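## Task

Put the cartridge marked by a broad blue band into the sealant gun. Seat it all the way forward in the cup of the front ring, with its nozzle sticking out through that ring. The plunger rod can only be drawn back while its small thumb plate, just behind the handle, is held pushed toward the front of the gun. The loaded gun must end up resting on the table itself, not leaning on any other object. Then state that you are done.

## Robot and tools

Robot: two arms, left_arm and right_arm, each with a two-finger gripper and a wrist camera. Calibrated bases in the scene frame: left_arm at (-0.034, +0.318, +0.010) m, right_arm at (-0.046, -0.330, +0.043) m, both facing almost straight along +x.

Frame: all hand positions, orientations and targets use the scene frame. Its origin sits at table-top height halfway between the two nominal bases; +x points out over the table, +z up, and left_arm is on the +y side (arm names do not match image sides). On each gripper the fingers extend along its +z axis and spread apart along its y axis. end_effector_position is the point between the finger pads, roughly 1 cm short of the fingertips. Reported poses may be a few centimetres off, more at long reach.

Row format (used by every moving tool): 16 numbers in one flat list covering both arms, left first: x, y, z, qw, qx, qy, qz, opening for left_arm, then the same eight for right_arm. x, y, z are an absolute goal position for that gripper in metres; qw, qx, qy, qz are an absolute goal orientation as a quaternion, w first. opening runs from -1 (closed) to +1 (fully open, 0.094 m); it is an absolute finger command, read on the grip_measured scale. Both arms must always be filled in. To keep an arm still, repeat the exact position and quaternion it had in the last result before it started resting, plus the opening it should keep; a 0 in the opening slot is a real command, not a skip. To hold an orientation, repeat the same quaternion every row rather than copying the drifted reported one.

execute_actions(actions, cameras): actions is a list of actions; each action is a list of up to 15 rows, one row per 1/30 s step, and a short action keeps its final row until 15 steps pass. A call is rejected if any action is malformed or if its first action puts a target more than 0.6 m from a gripper's current position along any gripper axis. Each step the controller limits the command to 100 mm and 20 degrees from the measured pose, so a far target may take several actions; the result's Hand target line shows where each arm was actually sent. An empty actions list just reports state and images.

move(target, speed, blend, opening_speed, blocking, cameras): drives both grippers in straight lines to one row or to a list of up to 15 rows (waypoints, all absolute). speed is m/s, 0.002 to 0.5 (default 0.25), one value or one per waypoint; rotation is capped at twice that in rad/s. blend is in metres, rounding corners at intermediate waypoints (0 stops at each). opening_speed is per second on the -1..+1 scale, at least 0.2; use a low value to close gently. The first waypoint's openings start at once; later waypoints' openings are applied only after everything stops there. Paths are capped at 10 s and do not avoid obstacles or the other arm. blocking=false returns after about 0.5 s while motion continues; a new move then takes over. The result adds a move: line giving the ending (done, off_target, moving, held, fault) and any limits (paced = command clipped, held = steps withheld). done means at rest within 10 mm and 2 degrees of target; it says nothing about contact.

wait(seconds 0 to 10): lets time pass with last commands held. stop(): brakes a running move. zoom_image(camera, region [x0, y0, x1, y1] in pixels, at most 504 by 504): a closer look at the latest image of one camera. read_manual: licence texts only. finished_scene(scene): ends scene 1 or 2 for good; call it once the gun is loaded and at rest on the table, and tool calls after it in the same reply act in the next scene.

Cameras: cam_head_left, cam_head_right, cam_high, cam_low, cam_left_wrist, cam_right_wrist, each 896x504. Use the cameras argument ([] for none) to choose which images come back.

Result lines: end_effector_position and end_effector_quat_wxyz per arm; Hand target; Tool commands; grip_measured (finger opening on the command scale, reads slightly wide when empty and narrower than a squeezed part); grip_effort_nm (gripper motor effort, negative closing, has offset, not a pad force); Joint positions (last value is opening in metres), Joint velocities ("within noise" means still), Joint torques (include gravity, offset and noise; the first three wrap at ±28 N m). MOTOR HOT appears near 75 °C; at 90 °C an OVER-TEMPERATURE FAULT folds that arm away for the rest of the scene.

Practical cautions: a commanded pose may be missed by a centimetre or more through friction and sag, without any contact. Faster moves lag more and hit harder; aiming far past a contact presses harder. Keep paths away from an arm's own base, which can flip its shoulder posture. Keep the two grippers apart; the clearance check does not guard gripper-to-gripper contact, and a hard clash between arms can end the scene. Do not drop parts, release them while moving, slam or shove hard, or let anything leave the table. Avoid long stretched or straining holds, which heat motors. Occasional brief tugs on held parts or nudges to loose objects may occur.

Each tool is called after "Call:" as name(argument=value, ...) on one line, values as JSON.

## Session

Call:
execute_actions(actions=[])

Scene clock: 0.00 s.
left_arm: end_effector_position=(+0.3639, +0.3249, +0.1103) grip_measured=+1.000 grip_effort_nm=n/a end_effector_quat_wxyz=(+0.579, -0.034, +0.811, +0.070) | right_arm: end_effector_position=(+0.3473, -0.3025, +0.1341) grip_measured=+1.000 grip_effort_nm=n/a end_effector_quat_wxyz=(+0.598, -0.035, +0.800, -0.002)
Joint positions: left_arm=[-0.091 1.552 0.382 0.835 -0.242 -0.005 0.094] | right_arm=[0.099 1.621 0.317 1.016 0.044 -0.034 0.094]
Joint velocities: within noise
Joint torques (N m): no reading
Heat: left arm: 45 °C; right arm: 46 °C.
Hand target: left_arm +0.3683, +0.3248, +0.1223; +0.594, -0.038, +0.801, +0.068 | right_arm +0.3493, -0.3024, +0.1394; +0.604, -0.034, +0.796, -0.002
Tool commands: left_gripper/opening=+1.0 right_gripper/opening=+1.0

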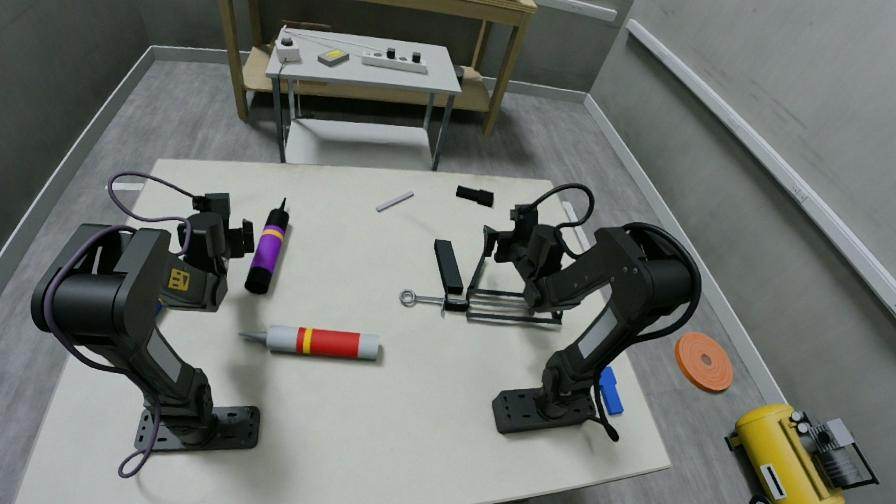

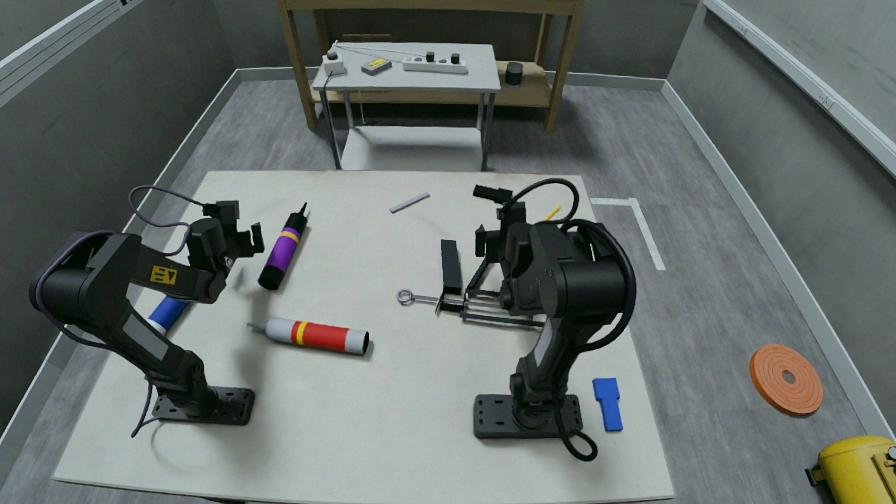

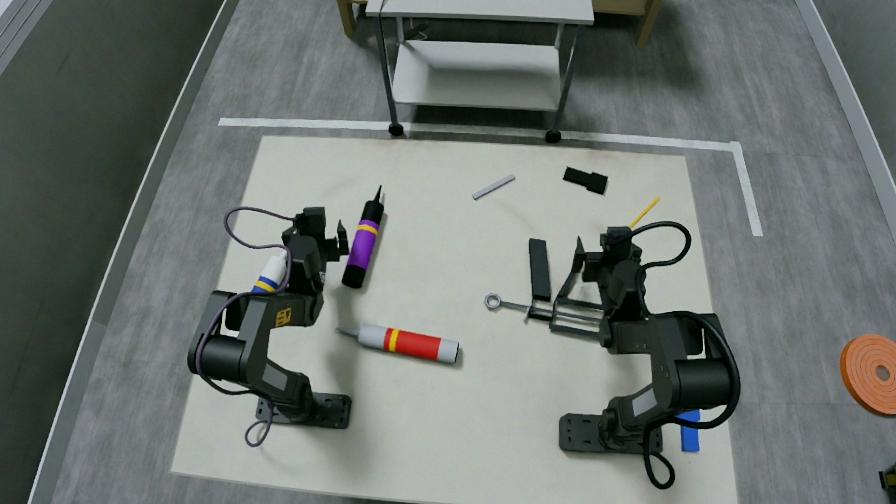

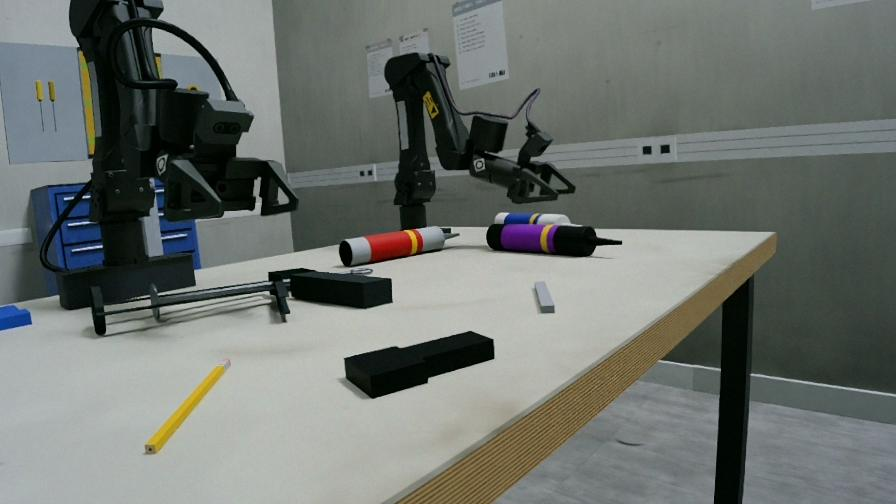

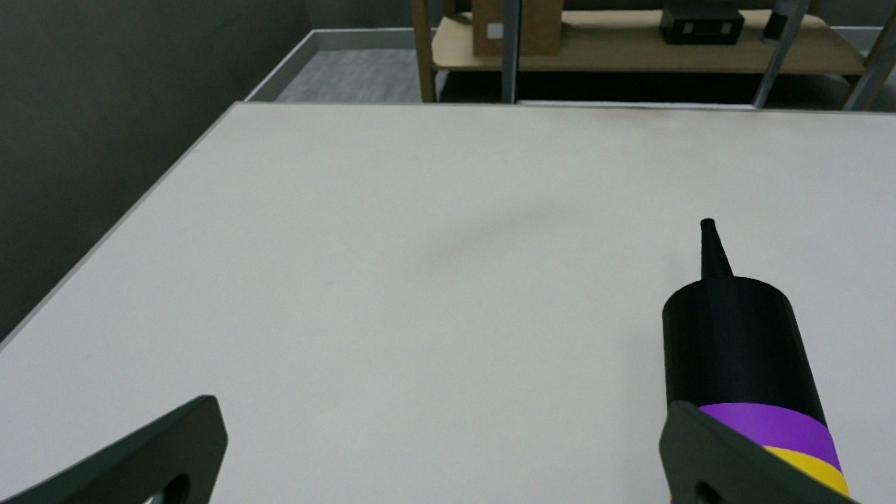

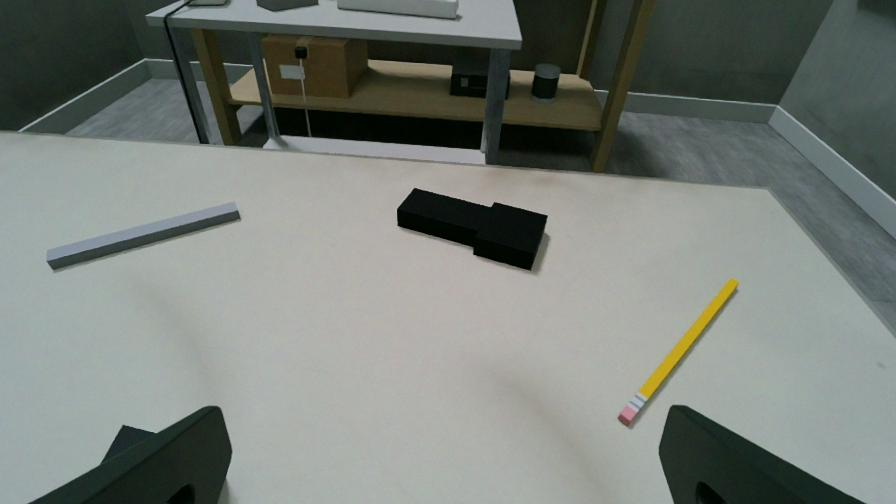

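Call:
zoom_image(camera="cam_high", region=[460, 200, 680, 380])

Call:
zoom_image(camera="cam_head_left", region=[380, 180, 640, 360])

Call:
zoom_image(camera="cam_low", region=[60, 220, 420, 360])

Scaled by 2.291 from the camera's 896x504 image, which has a finer 1280x720 frame.

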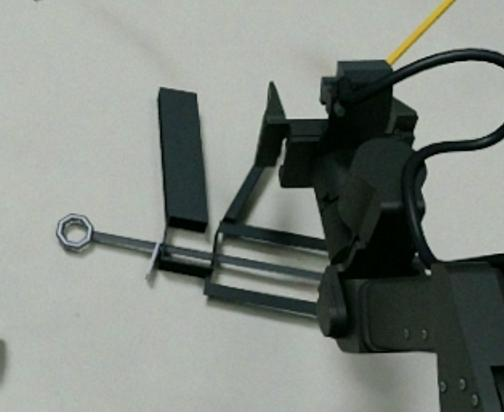

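Scaled by 1.938 from the camera's 896x504 image, which has a finer 1280x720 frame.

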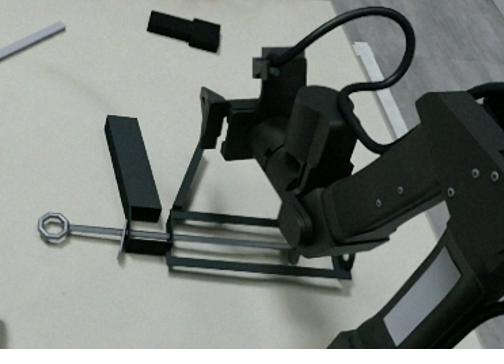

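Scaled by 1.400 from the camera's 896x504 image, which has a finer 1280x720 frame.

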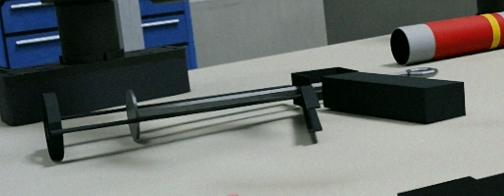

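Call:
move(target=[0.32, 0.30, 0.33, 0.1, 0, 0.995, 0, 1, 0.28, -0.45, 0.33, 0.1, 0, 0.995, 0, 1])

Scene clock: 54.90 s.
left_arm: end_effector_position=(+0.3292, +0.2980, +0.3182) grip_measured=+1.000 grip_effort_nm=0.012 end_effector_quat_wxyz=(+0.216, +0.002, +0.976, -0.002) | right_arm: end_effector_position=(+0.2853, -0.4509, +0.3244) grip_measured=+1.000 grip_effort_nm=0.017 end_effector_quat_wxyz=(+0.175, +0.014, +0.984, -0.023)
Joint positions: left_arm=[-0.068 1.721 2.137 -1.552 -0.024 -0.06 0.094] | right_arm=[-0.386 1.705 2.028 -1.549 -0.088 -0.355 0.094]
Joint velocities: within noise
Joint torques (N m): left_arm=[0.44 -7.58 7.94 0.59 0.15 0.08] | right_arm=[-0.32 -7.16 7.76 0.55 0.02 -0.17]
Heat: left arm: 51 °C; right arm: 50 °C.
Hand target: left_arm +0.3214, +0.2982, +0.3304; +0.225, +0.003, +0.974, -0.009 | right_arm +0.2807, -0.4520, +0.3310; +0.176, +0.009, +0.984, -0.029
Off the commanded pose: left_arm 0.015 m, 14 deg | right_arm 0.008 m, 9 deg.
joint sent to its limit (left arm) — joint 4 (wrist pitch), lower limit. The joint targets are off in orientation, not in position.
joint sent to its limit (right arm) — joint 4 (wrist pitch), lower limit. The joint targets are off in orientation, not in position.
move: off_target (left_arm, right_arm)
camera_calibration:
cam_left_wrist: T_world_to_cam=[[0.00677783, -0.999977, 0.00088933, 0.29422], [-0.998663, -0.00672334, 0.0512578, 0.349427], [-0.0512506, -0.00123556, -0.998685, 0.423581], [0, 0, 0, 1]] pos_world=[0.368674, 0.297086, 0.404852]
cam_right_wrist: T_world_to_cam=[[-0.051966, -0.997648, 0.0447085, -0.449173], [-0.996424, 0.054785, 0.0643266, 0.328216], [-0.0666246, -0.0412058, -0.996927, 0.406411], [0, 0, 0, 1]] pos_world=[0.330777, -0.449351, 0.40413]

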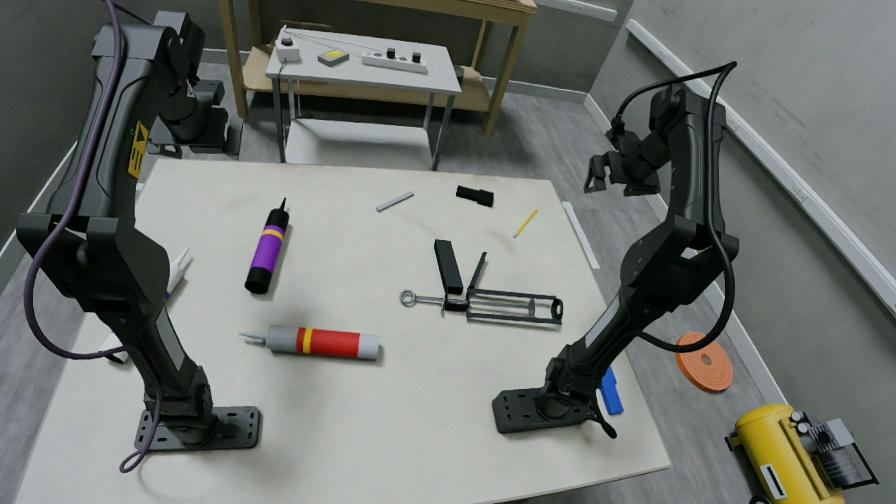

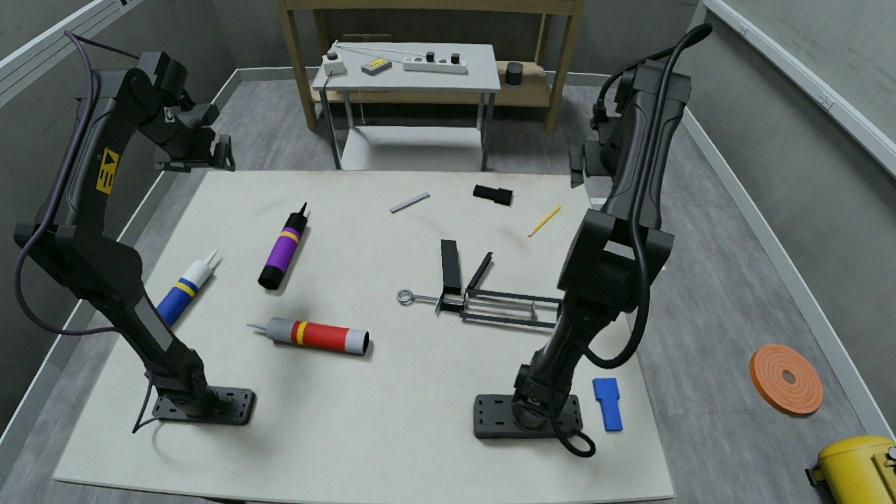

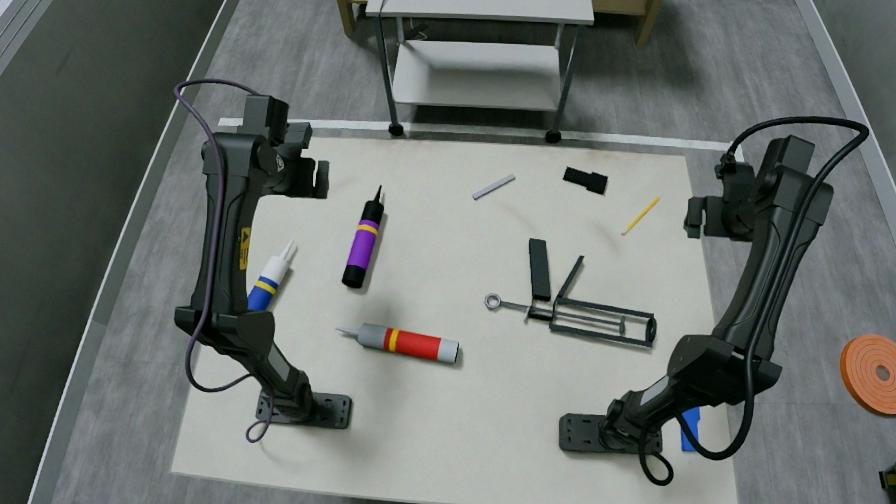

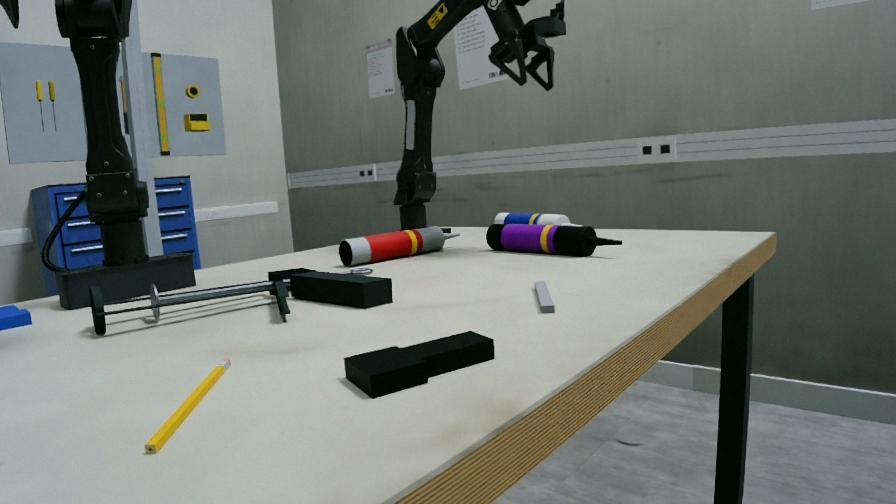

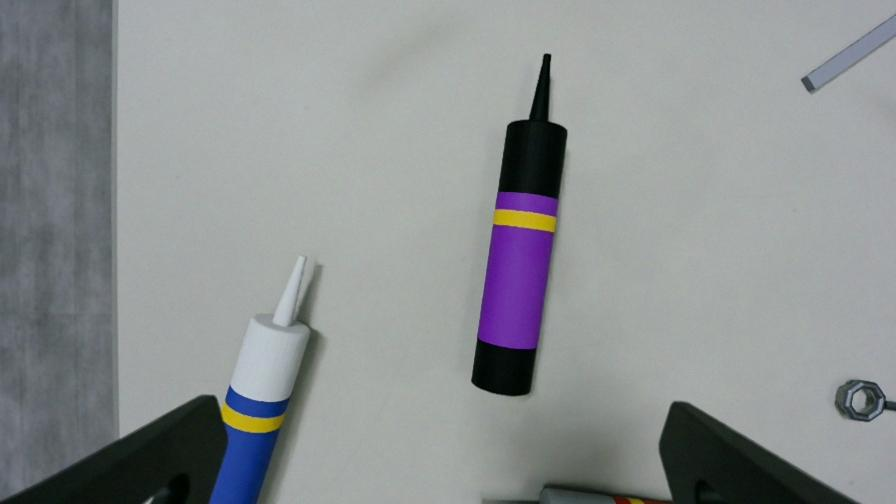

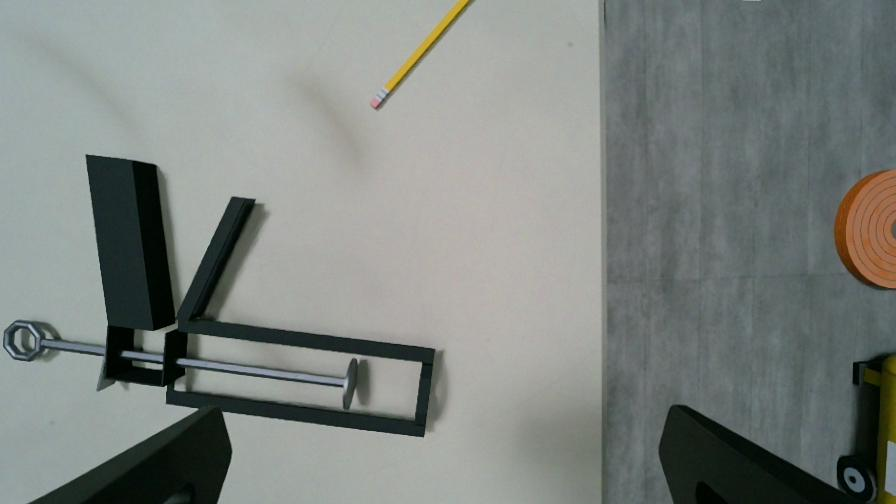

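Call:
zoom_image(camera="cam_right_wrist", region=[0, 140, 240, 420])

Call:
zoom_image(camera="cam_low", region=[60, 240, 420, 360])

Call:
zoom_image(camera="cam_head_left", region=[390, 220, 590, 350])

Scaled by 1.800 from the camera's 896x504 image, which has a finer 1280x720 frame.

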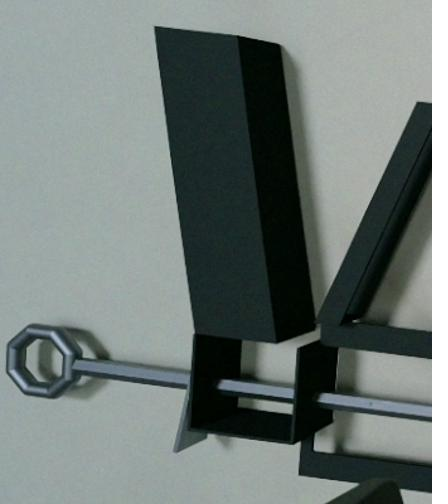

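Scaled by 1.400 from the camera's 896x504 image, which has a finer 1280x720 frame.

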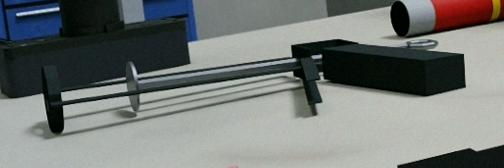

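Scaled by 2.520 from the camera's 896x504 image, which has a finer 1280x720 frame.

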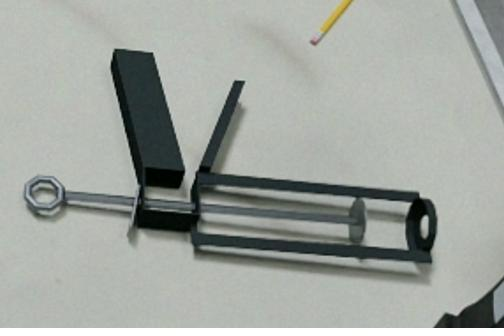

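Call:
move(target=[0.20, 0.44, 0.22, 0, 0, 1, 0, 1, 0.19, -0.30, 0.20, 0, 0, 1, 0, 1])

Scene clock: 132.33 s.
left_arm: end_effector_position=(+0.2083, +0.4438, +0.2150) grip_measured=+1.000 grip_effort_nm=0.012 end_effector_quat_wxyz=(+0.027, -0.013, +1.000, +0.006) | right_arm: end_effector_position=(+0.1881, -0.2986, +0.1985) grip_measured=+1.000 grip_effort_nm=0.022 end_effector_quat_wxyz=(-0.016, -0.012, +1.000, -0.001)
Joint positions: left_arm=[0.486 1.563 1.606 -1.561 0.014 0.458 0.094] | right_arm=[0.139 1.467 1.317 -1.453 -0.002 0.103 0.094]
Joint velocities: within noise
Joint torques (N m): left_arm=[0.13 -7.61 5.14 0.11 -0.11 0.15] | right_arm=[0.44 -6.84 5.19 0.3 0.09 0.13]
Heat: left arm: 40 °C; right arm: 41 °C.
Hand target: left_arm +0.1995, +0.4420, +0.2205; +0.026, -0.007, +1.000, +0.012 | right_arm +0.1890, -0.2992, +0.2013; +0.000, -0.007, +1.000, -0.005
Off the commanded pose: left_arm 0.010 m, 3 deg | right_arm 0.003 m, 2 deg.
joint sent to its limit (left arm) — joint 4 (wrist pitch), lower limit. The joint targets are off in orientation, not in position.
move: off_target (left_arm)
camera_calibration:
cam_left_wrist: T_world_to_cam=[[0.0355542, -0.999209, -0.0178217, 0.43863], [-0.906888, -0.0397512, 0.419494, 0.151324], [-0.41987, 0.00124751, -0.907583, 0.370603], [0, 0, 0, 1]] pos_world=[0.277244, 0.443836, 0.280691]
cam_right_wrist: T_world_to_cam=[[0.0103475, -0.999873, 0.0121566, -0.302553], [-0.900729, -0.00404042, 0.434362, 0.122093], [-0.434258, -0.0154444, -0.900656, 0.338455], [0, 0, 0, 1]] pos_world=[0.26008, -0.296794, 0.255477]

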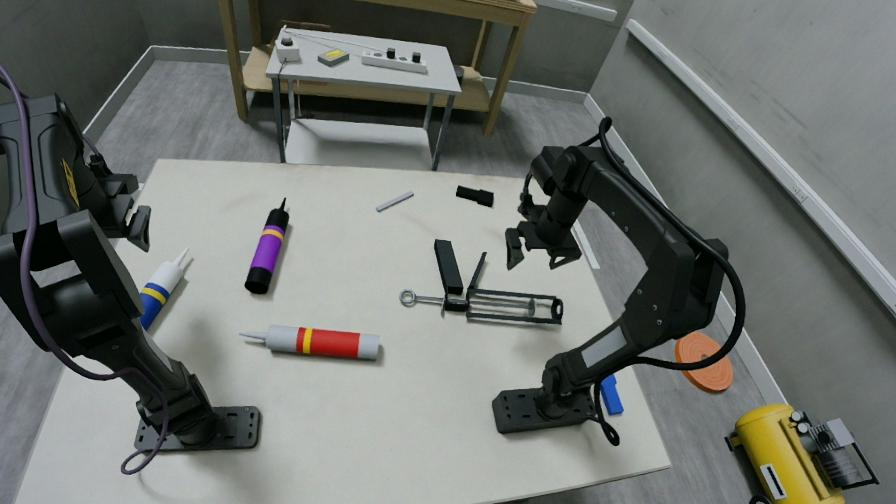

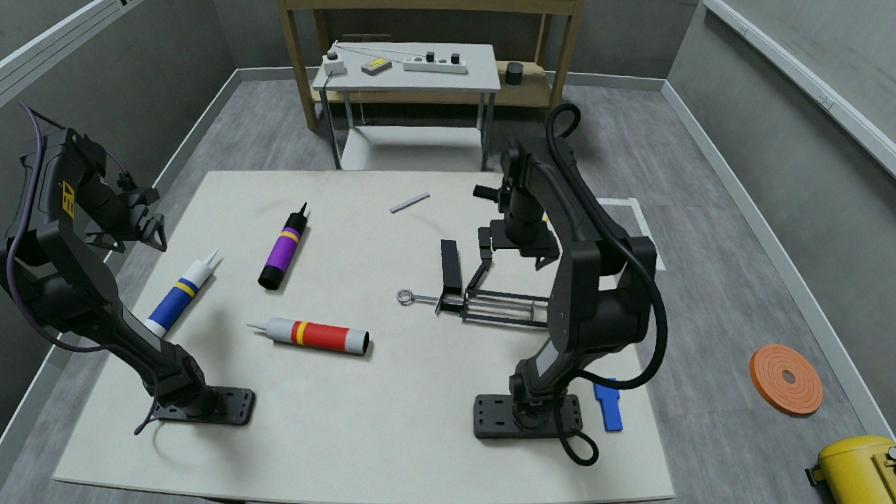

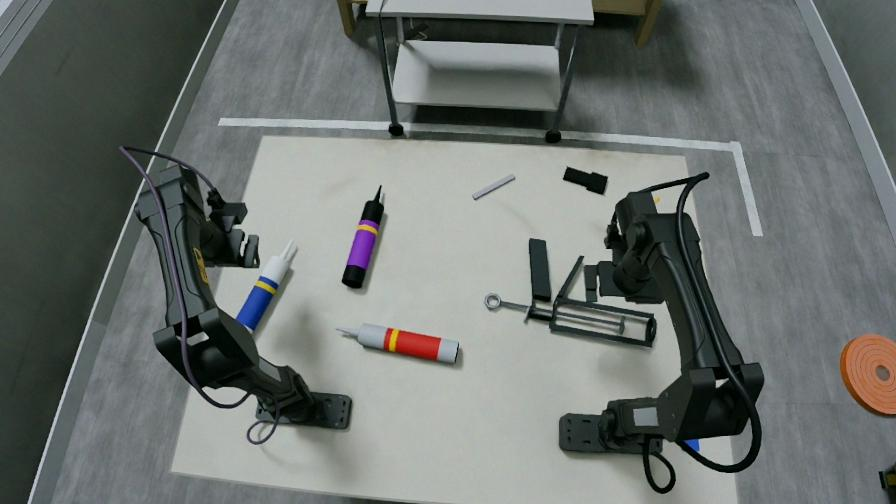

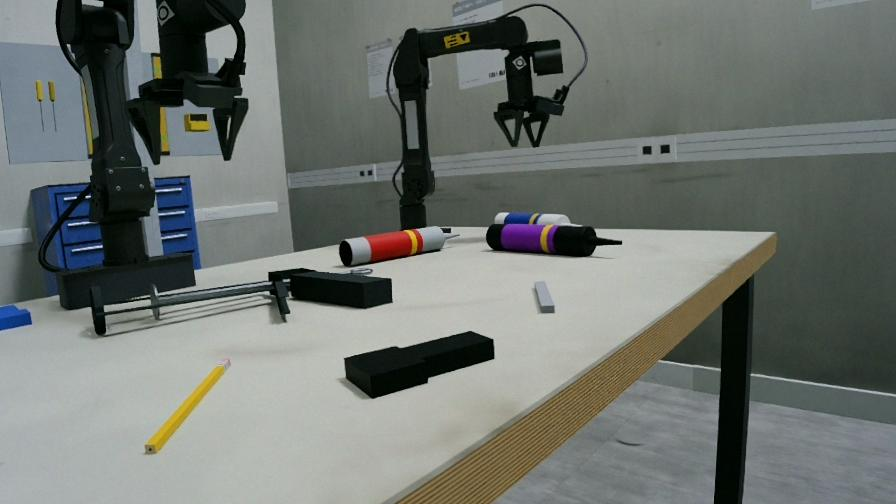

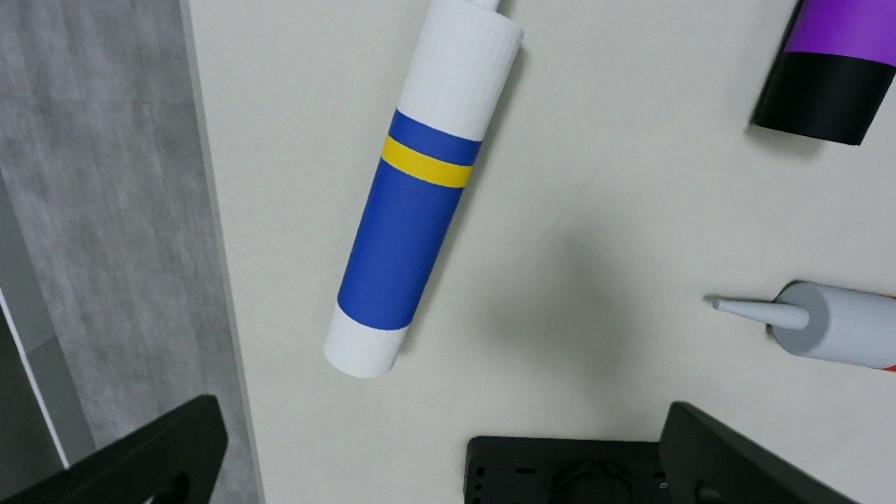

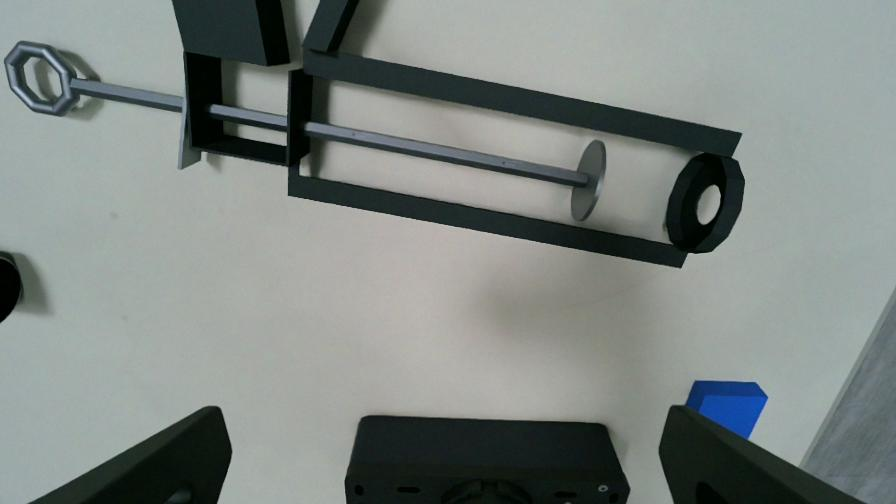

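Call:
zoom_image(camera="cam_right_wrist", region=[540, 90, 780, 280])

Call:
zoom_image(camera="cam_right_wrist", region=[150, 0, 400, 210])

Call:
zoom_image(camera="cam_left_wrist", region=[300, 0, 560, 400])

Scaled by 2.100 from the camera's 896x504 image, which has a finer 1280x720 frame.

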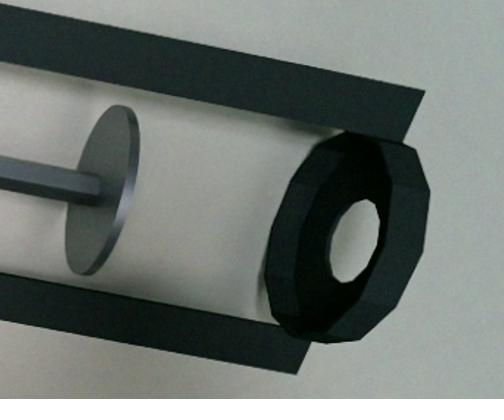

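Scaled by 2.016 from the camera's 896x504 image, which has a finer 1280x720 frame.

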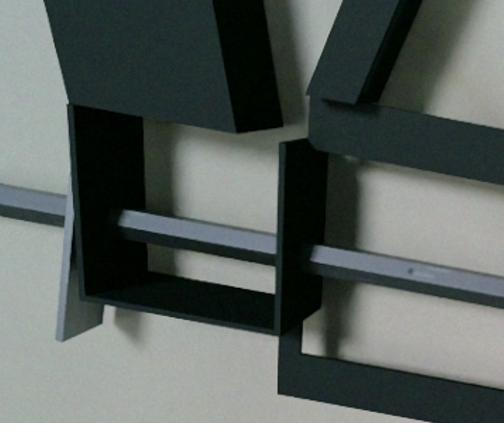

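Scaled by 1.260 from the camera's 896x504 image, which has a finer 1280x720 frame.

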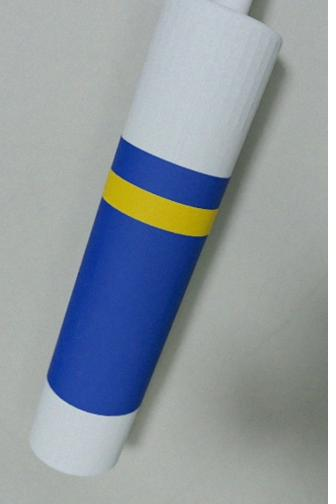

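Call:
move(target=[0.257, -0.02, 0.14, 0.2465, 0.7067, 0.5951, -0.2927, 1, 0.205, -0.197, 0.11, 0, 0.0854, 0.9963, 0, 1])

Scene clock: 258.80 s.
left_arm: end_effector_position=(+0.2479, -0.0037, +0.1272) grip_measured=+1.000 grip_effort_nm=0.007 end_effector_quat_wxyz=(+0.213, +0.704, +0.620, -0.275) | right_arm: end_effector_position=(+0.2038, -0.1965, +0.1148) grip_measured=+1.000 grip_effort_nm=0.022 end_effector_quat_wxyz=(+0.000, +0.079, +0.997, +0.005)
Joint positions: left_arm=[-0.6 1.873 1.425 -0.791 0.64 0.984 0.094] | right_arm=[0.493 1.636 1.149 -1.078 -0.01 0.639 0.094]
Joint velocities: within noise
Joint torques (N m): left_arm=[-0.31 -7.02 9.1 1 0.71 0.16] | right_arm=[0.54 -5.78 5.04 0.37 0.06 0.13]
Heat: left arm: 33 °C; right arm: 37 °C.
Hand target: left_arm +0.2557, -0.0176, +0.1383; +0.241, +0.709, +0.597, -0.287 | right_arm +0.2037, -0.1960, +0.1098; +0.000, +0.084, +0.996, +0.001
Off the commanded pose: left_arm 0.023 m, 5 deg | right_arm 0.005 m, 1 deg.
move: off_target (left_arm)
camera_calibration:
cam_left_wrist: T_world_to_cam=[[-0.99075, 0.129314, 0.0411386, 0.239605], [0.117292, 0.968508, -0.219622, 0.0374803], [-0.0682434, -0.212765, -0.974717, 0.228618], [0, 0, 0, 1]] pos_world=[0.248594, -0.0186424, 0.221212]
cam_right_wrist: T_world_to_cam=[[-0.171637, -0.98516, -0.000211291, -0.158184], [-0.899804, 0.156679, 0.407192, 0.20758], [-0.401116, 0.0700793, -0.913343, 0.282961], [0, 0, 0, 1]] pos_world=[0.273131, -0.20819, 0.173883]

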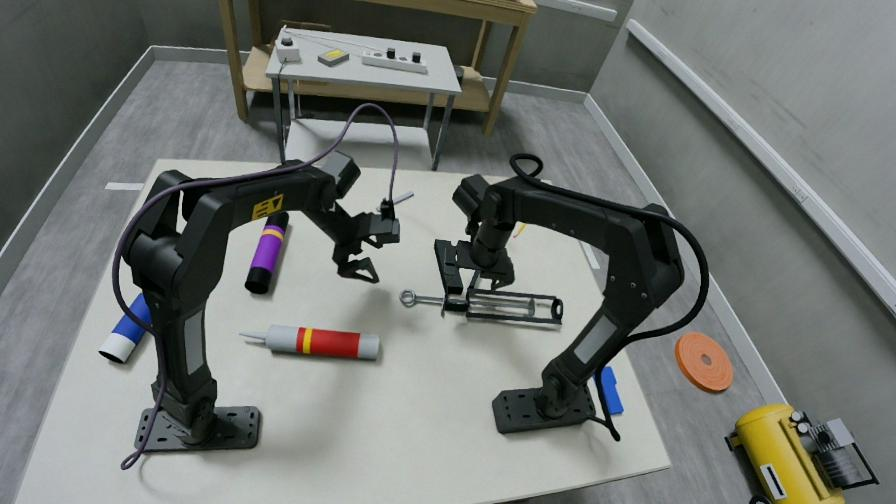

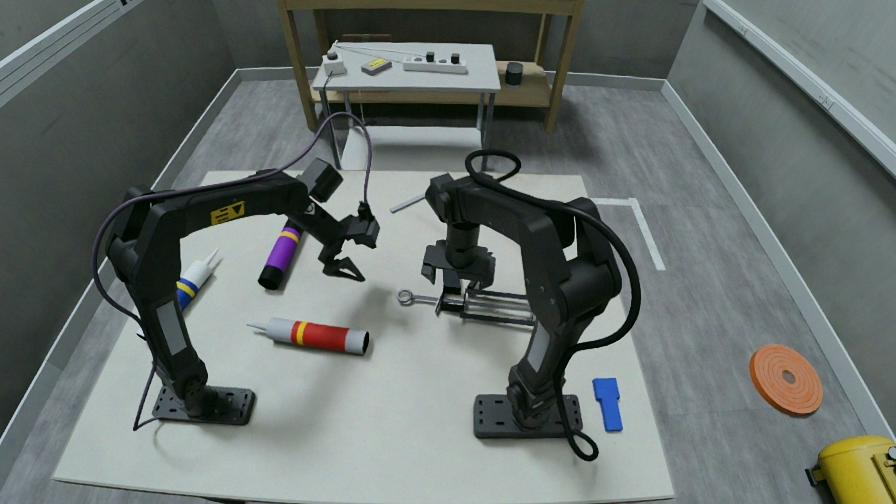

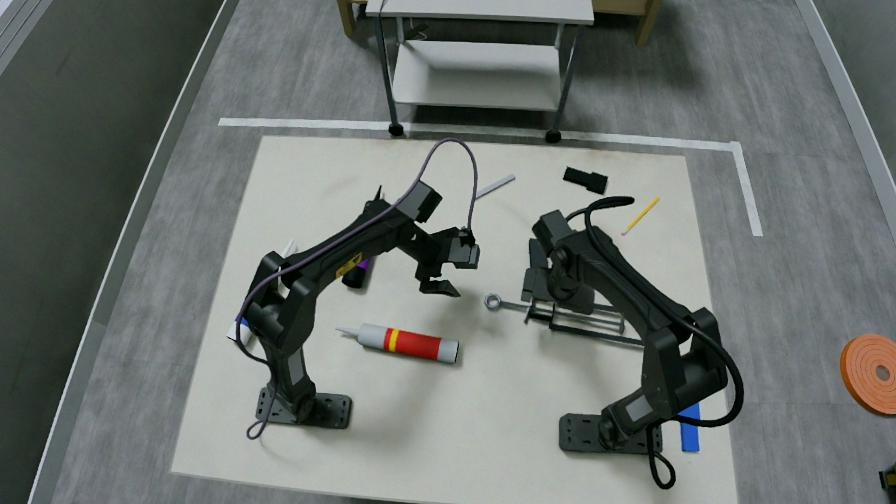

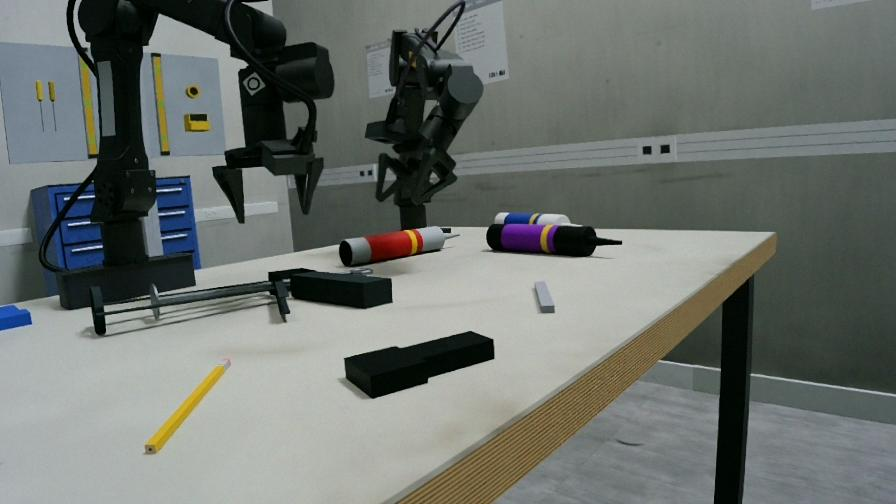

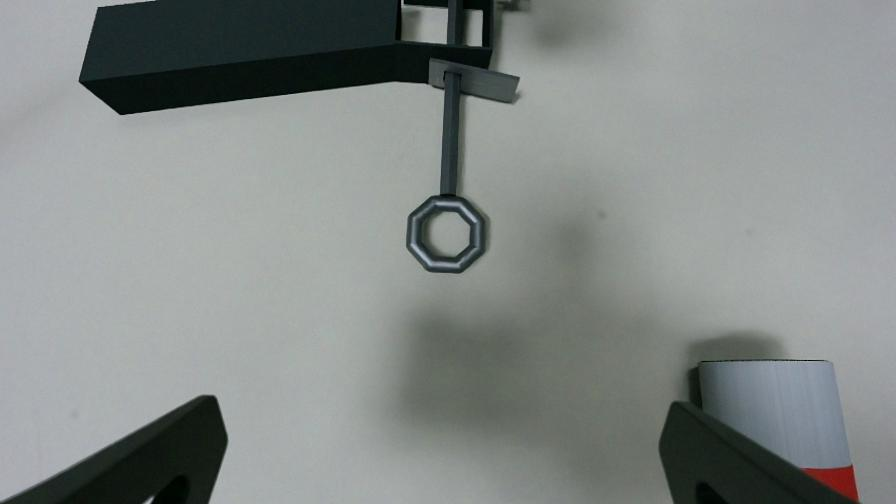

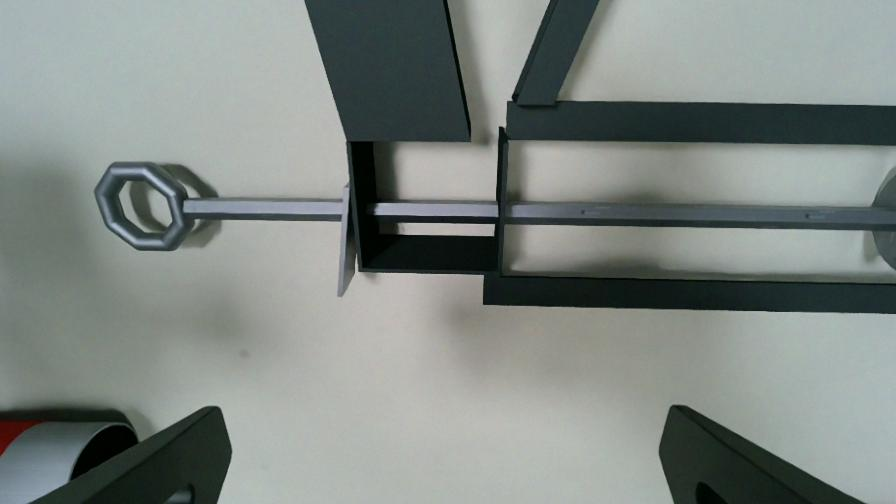

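Call:
zoom_image(camera="cam_low", region=[80, 250, 240, 340])

Call:
zoom_image(camera="cam_low", region=[230, 250, 410, 350])

Call:
zoom_image(camera="cam_left_wrist", region=[360, 0, 600, 130])

Call:
zoom_image(camera="cam_right_wrist", region=[300, 90, 600, 320])

Scaled by 3.150 from the camera's 896x504 image, which has a finer 1280x720 frame.

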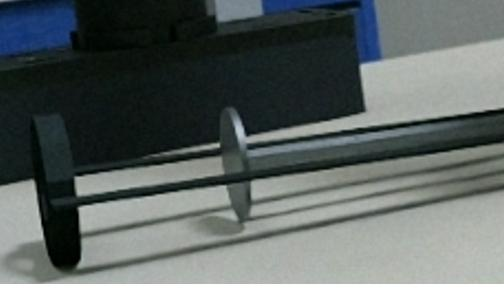

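Scaled by 2.800 from the camera's 896x504 image, which has a finer 1280x720 frame.

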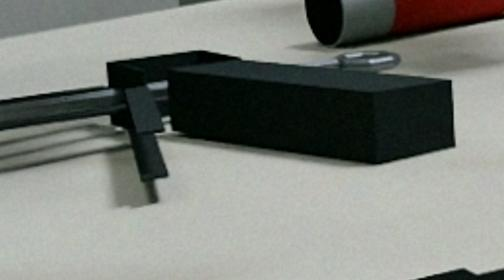

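Scaled by 2.100 from the camera's 896x504 image, which has a finer 1280x720 frame.

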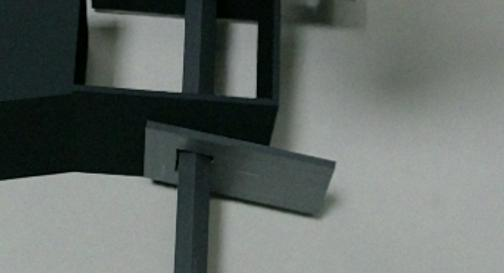

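Scaled by 1.680 from the camera's 896x504 image, which has a finer 1280x720 frame.

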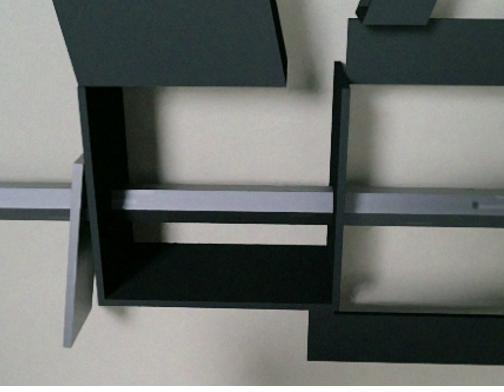

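Call:
move(target=[0.241, -0.027, 0.08, 0.2465, 0.7067, 0.5951, -0.2927, 0.3, 0.2127, -0.190, 0.07, 0, 0.0854, 0.9963, 0, 1], cameras=["cam_low", "cam_left_wrist", "cam_right_wrist", "cam_high"])

Scene clock: 319.03 s.
left_arm: end_effector_position=(+0.2427, -0.0171, +0.0783) grip_measured=+0.302 grip_effort_nm=-0.095 end_effector_quat_wxyz=(+0.236, +0.713, +0.601, -0.274) | right_arm: end_effector_position=(+0.2123, -0.1921, +0.0736) grip_measured=+1.000 grip_effort_nm=0.027 end_effector_quat_wxyz=(-0.004, +0.083, +0.997, +0.003)
Joint positions: left_arm=[-0.632 1.915 1.258 -0.518 0.643 0.972 0.061] | right_arm=[0.493 1.73 1.081 -0.925 -0.01 0.647 0.094]
Joint velocities: within noise
Joint torques (N m): left_arm=[-0.4 -7.83 5.71 1.1 0.65 -0.16] | right_arm=[0.66 -6.63 4.98 0.35 0.07 0.13]
Heat: left arm: 35 °C; right arm: 36 °C.
Hand target: left_arm +0.2421, -0.0249, +0.0800; +0.247, +0.709, +0.593, -0.291 | right_arm +0.2124, -0.1913, +0.0700; +0.000, +0.087, +0.996, +0.000
Off the commanded pose: left_arm 0.010 m, 3 deg | right_arm 0.004 m, 1 deg.
move: off_target (left_arm)
camera_calibration:
cam_left_wrist: T_world_to_cam=[[-0.988081, 0.153846, -0.00530003, 0.2416], [0.15027, 0.956498, -0.250062, 0.0344775], [-0.0334016, -0.247878, -0.968215, 0.168199], [0, 0, 0, 1]] pos_world=[0.239157, -0.0284539, 0.172755]
cam_right_wrist: T_world_to_cam=[[-0.179173, -0.983807, 0.00450967, -0.150873], [-0.895753, 0.165028, 0.412786, 0.231618], [-0.406846, 0.0699205, -0.910817, 0.249437], [0, 0, 0, 1]] pos_world=[0.281923, -0.204094, 0.132263]
Images, in order (width x height): cam_high 896x504, cam_low 896x504, cam_left_wrist 896x504, cam_right_wrist 896x504.

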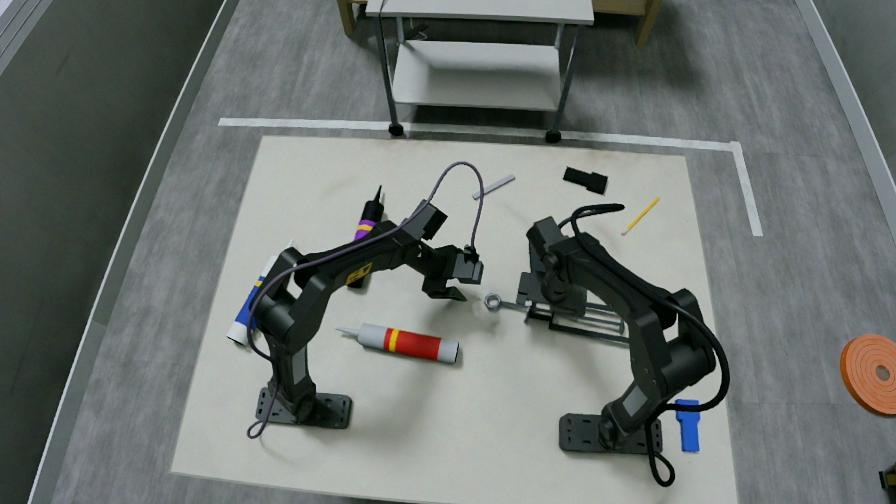

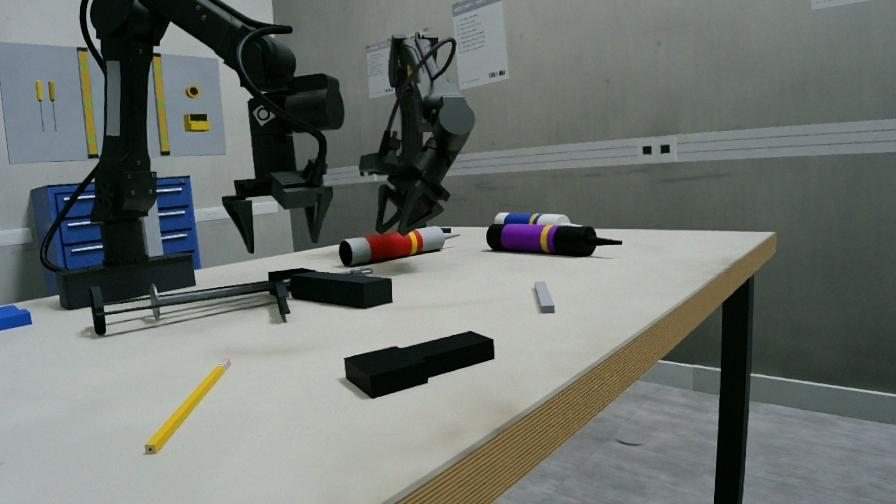

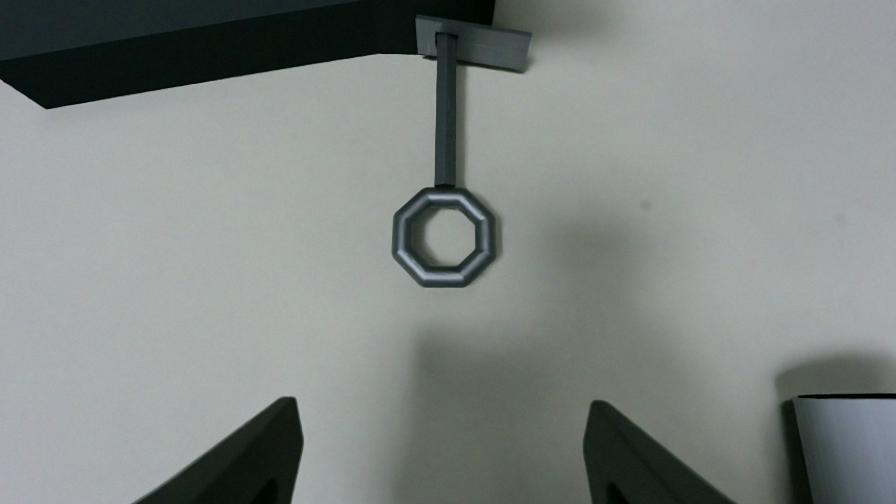

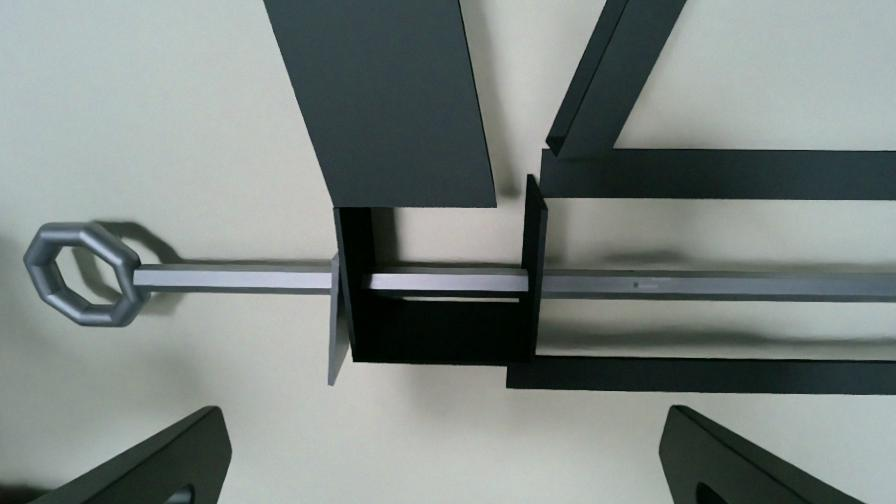

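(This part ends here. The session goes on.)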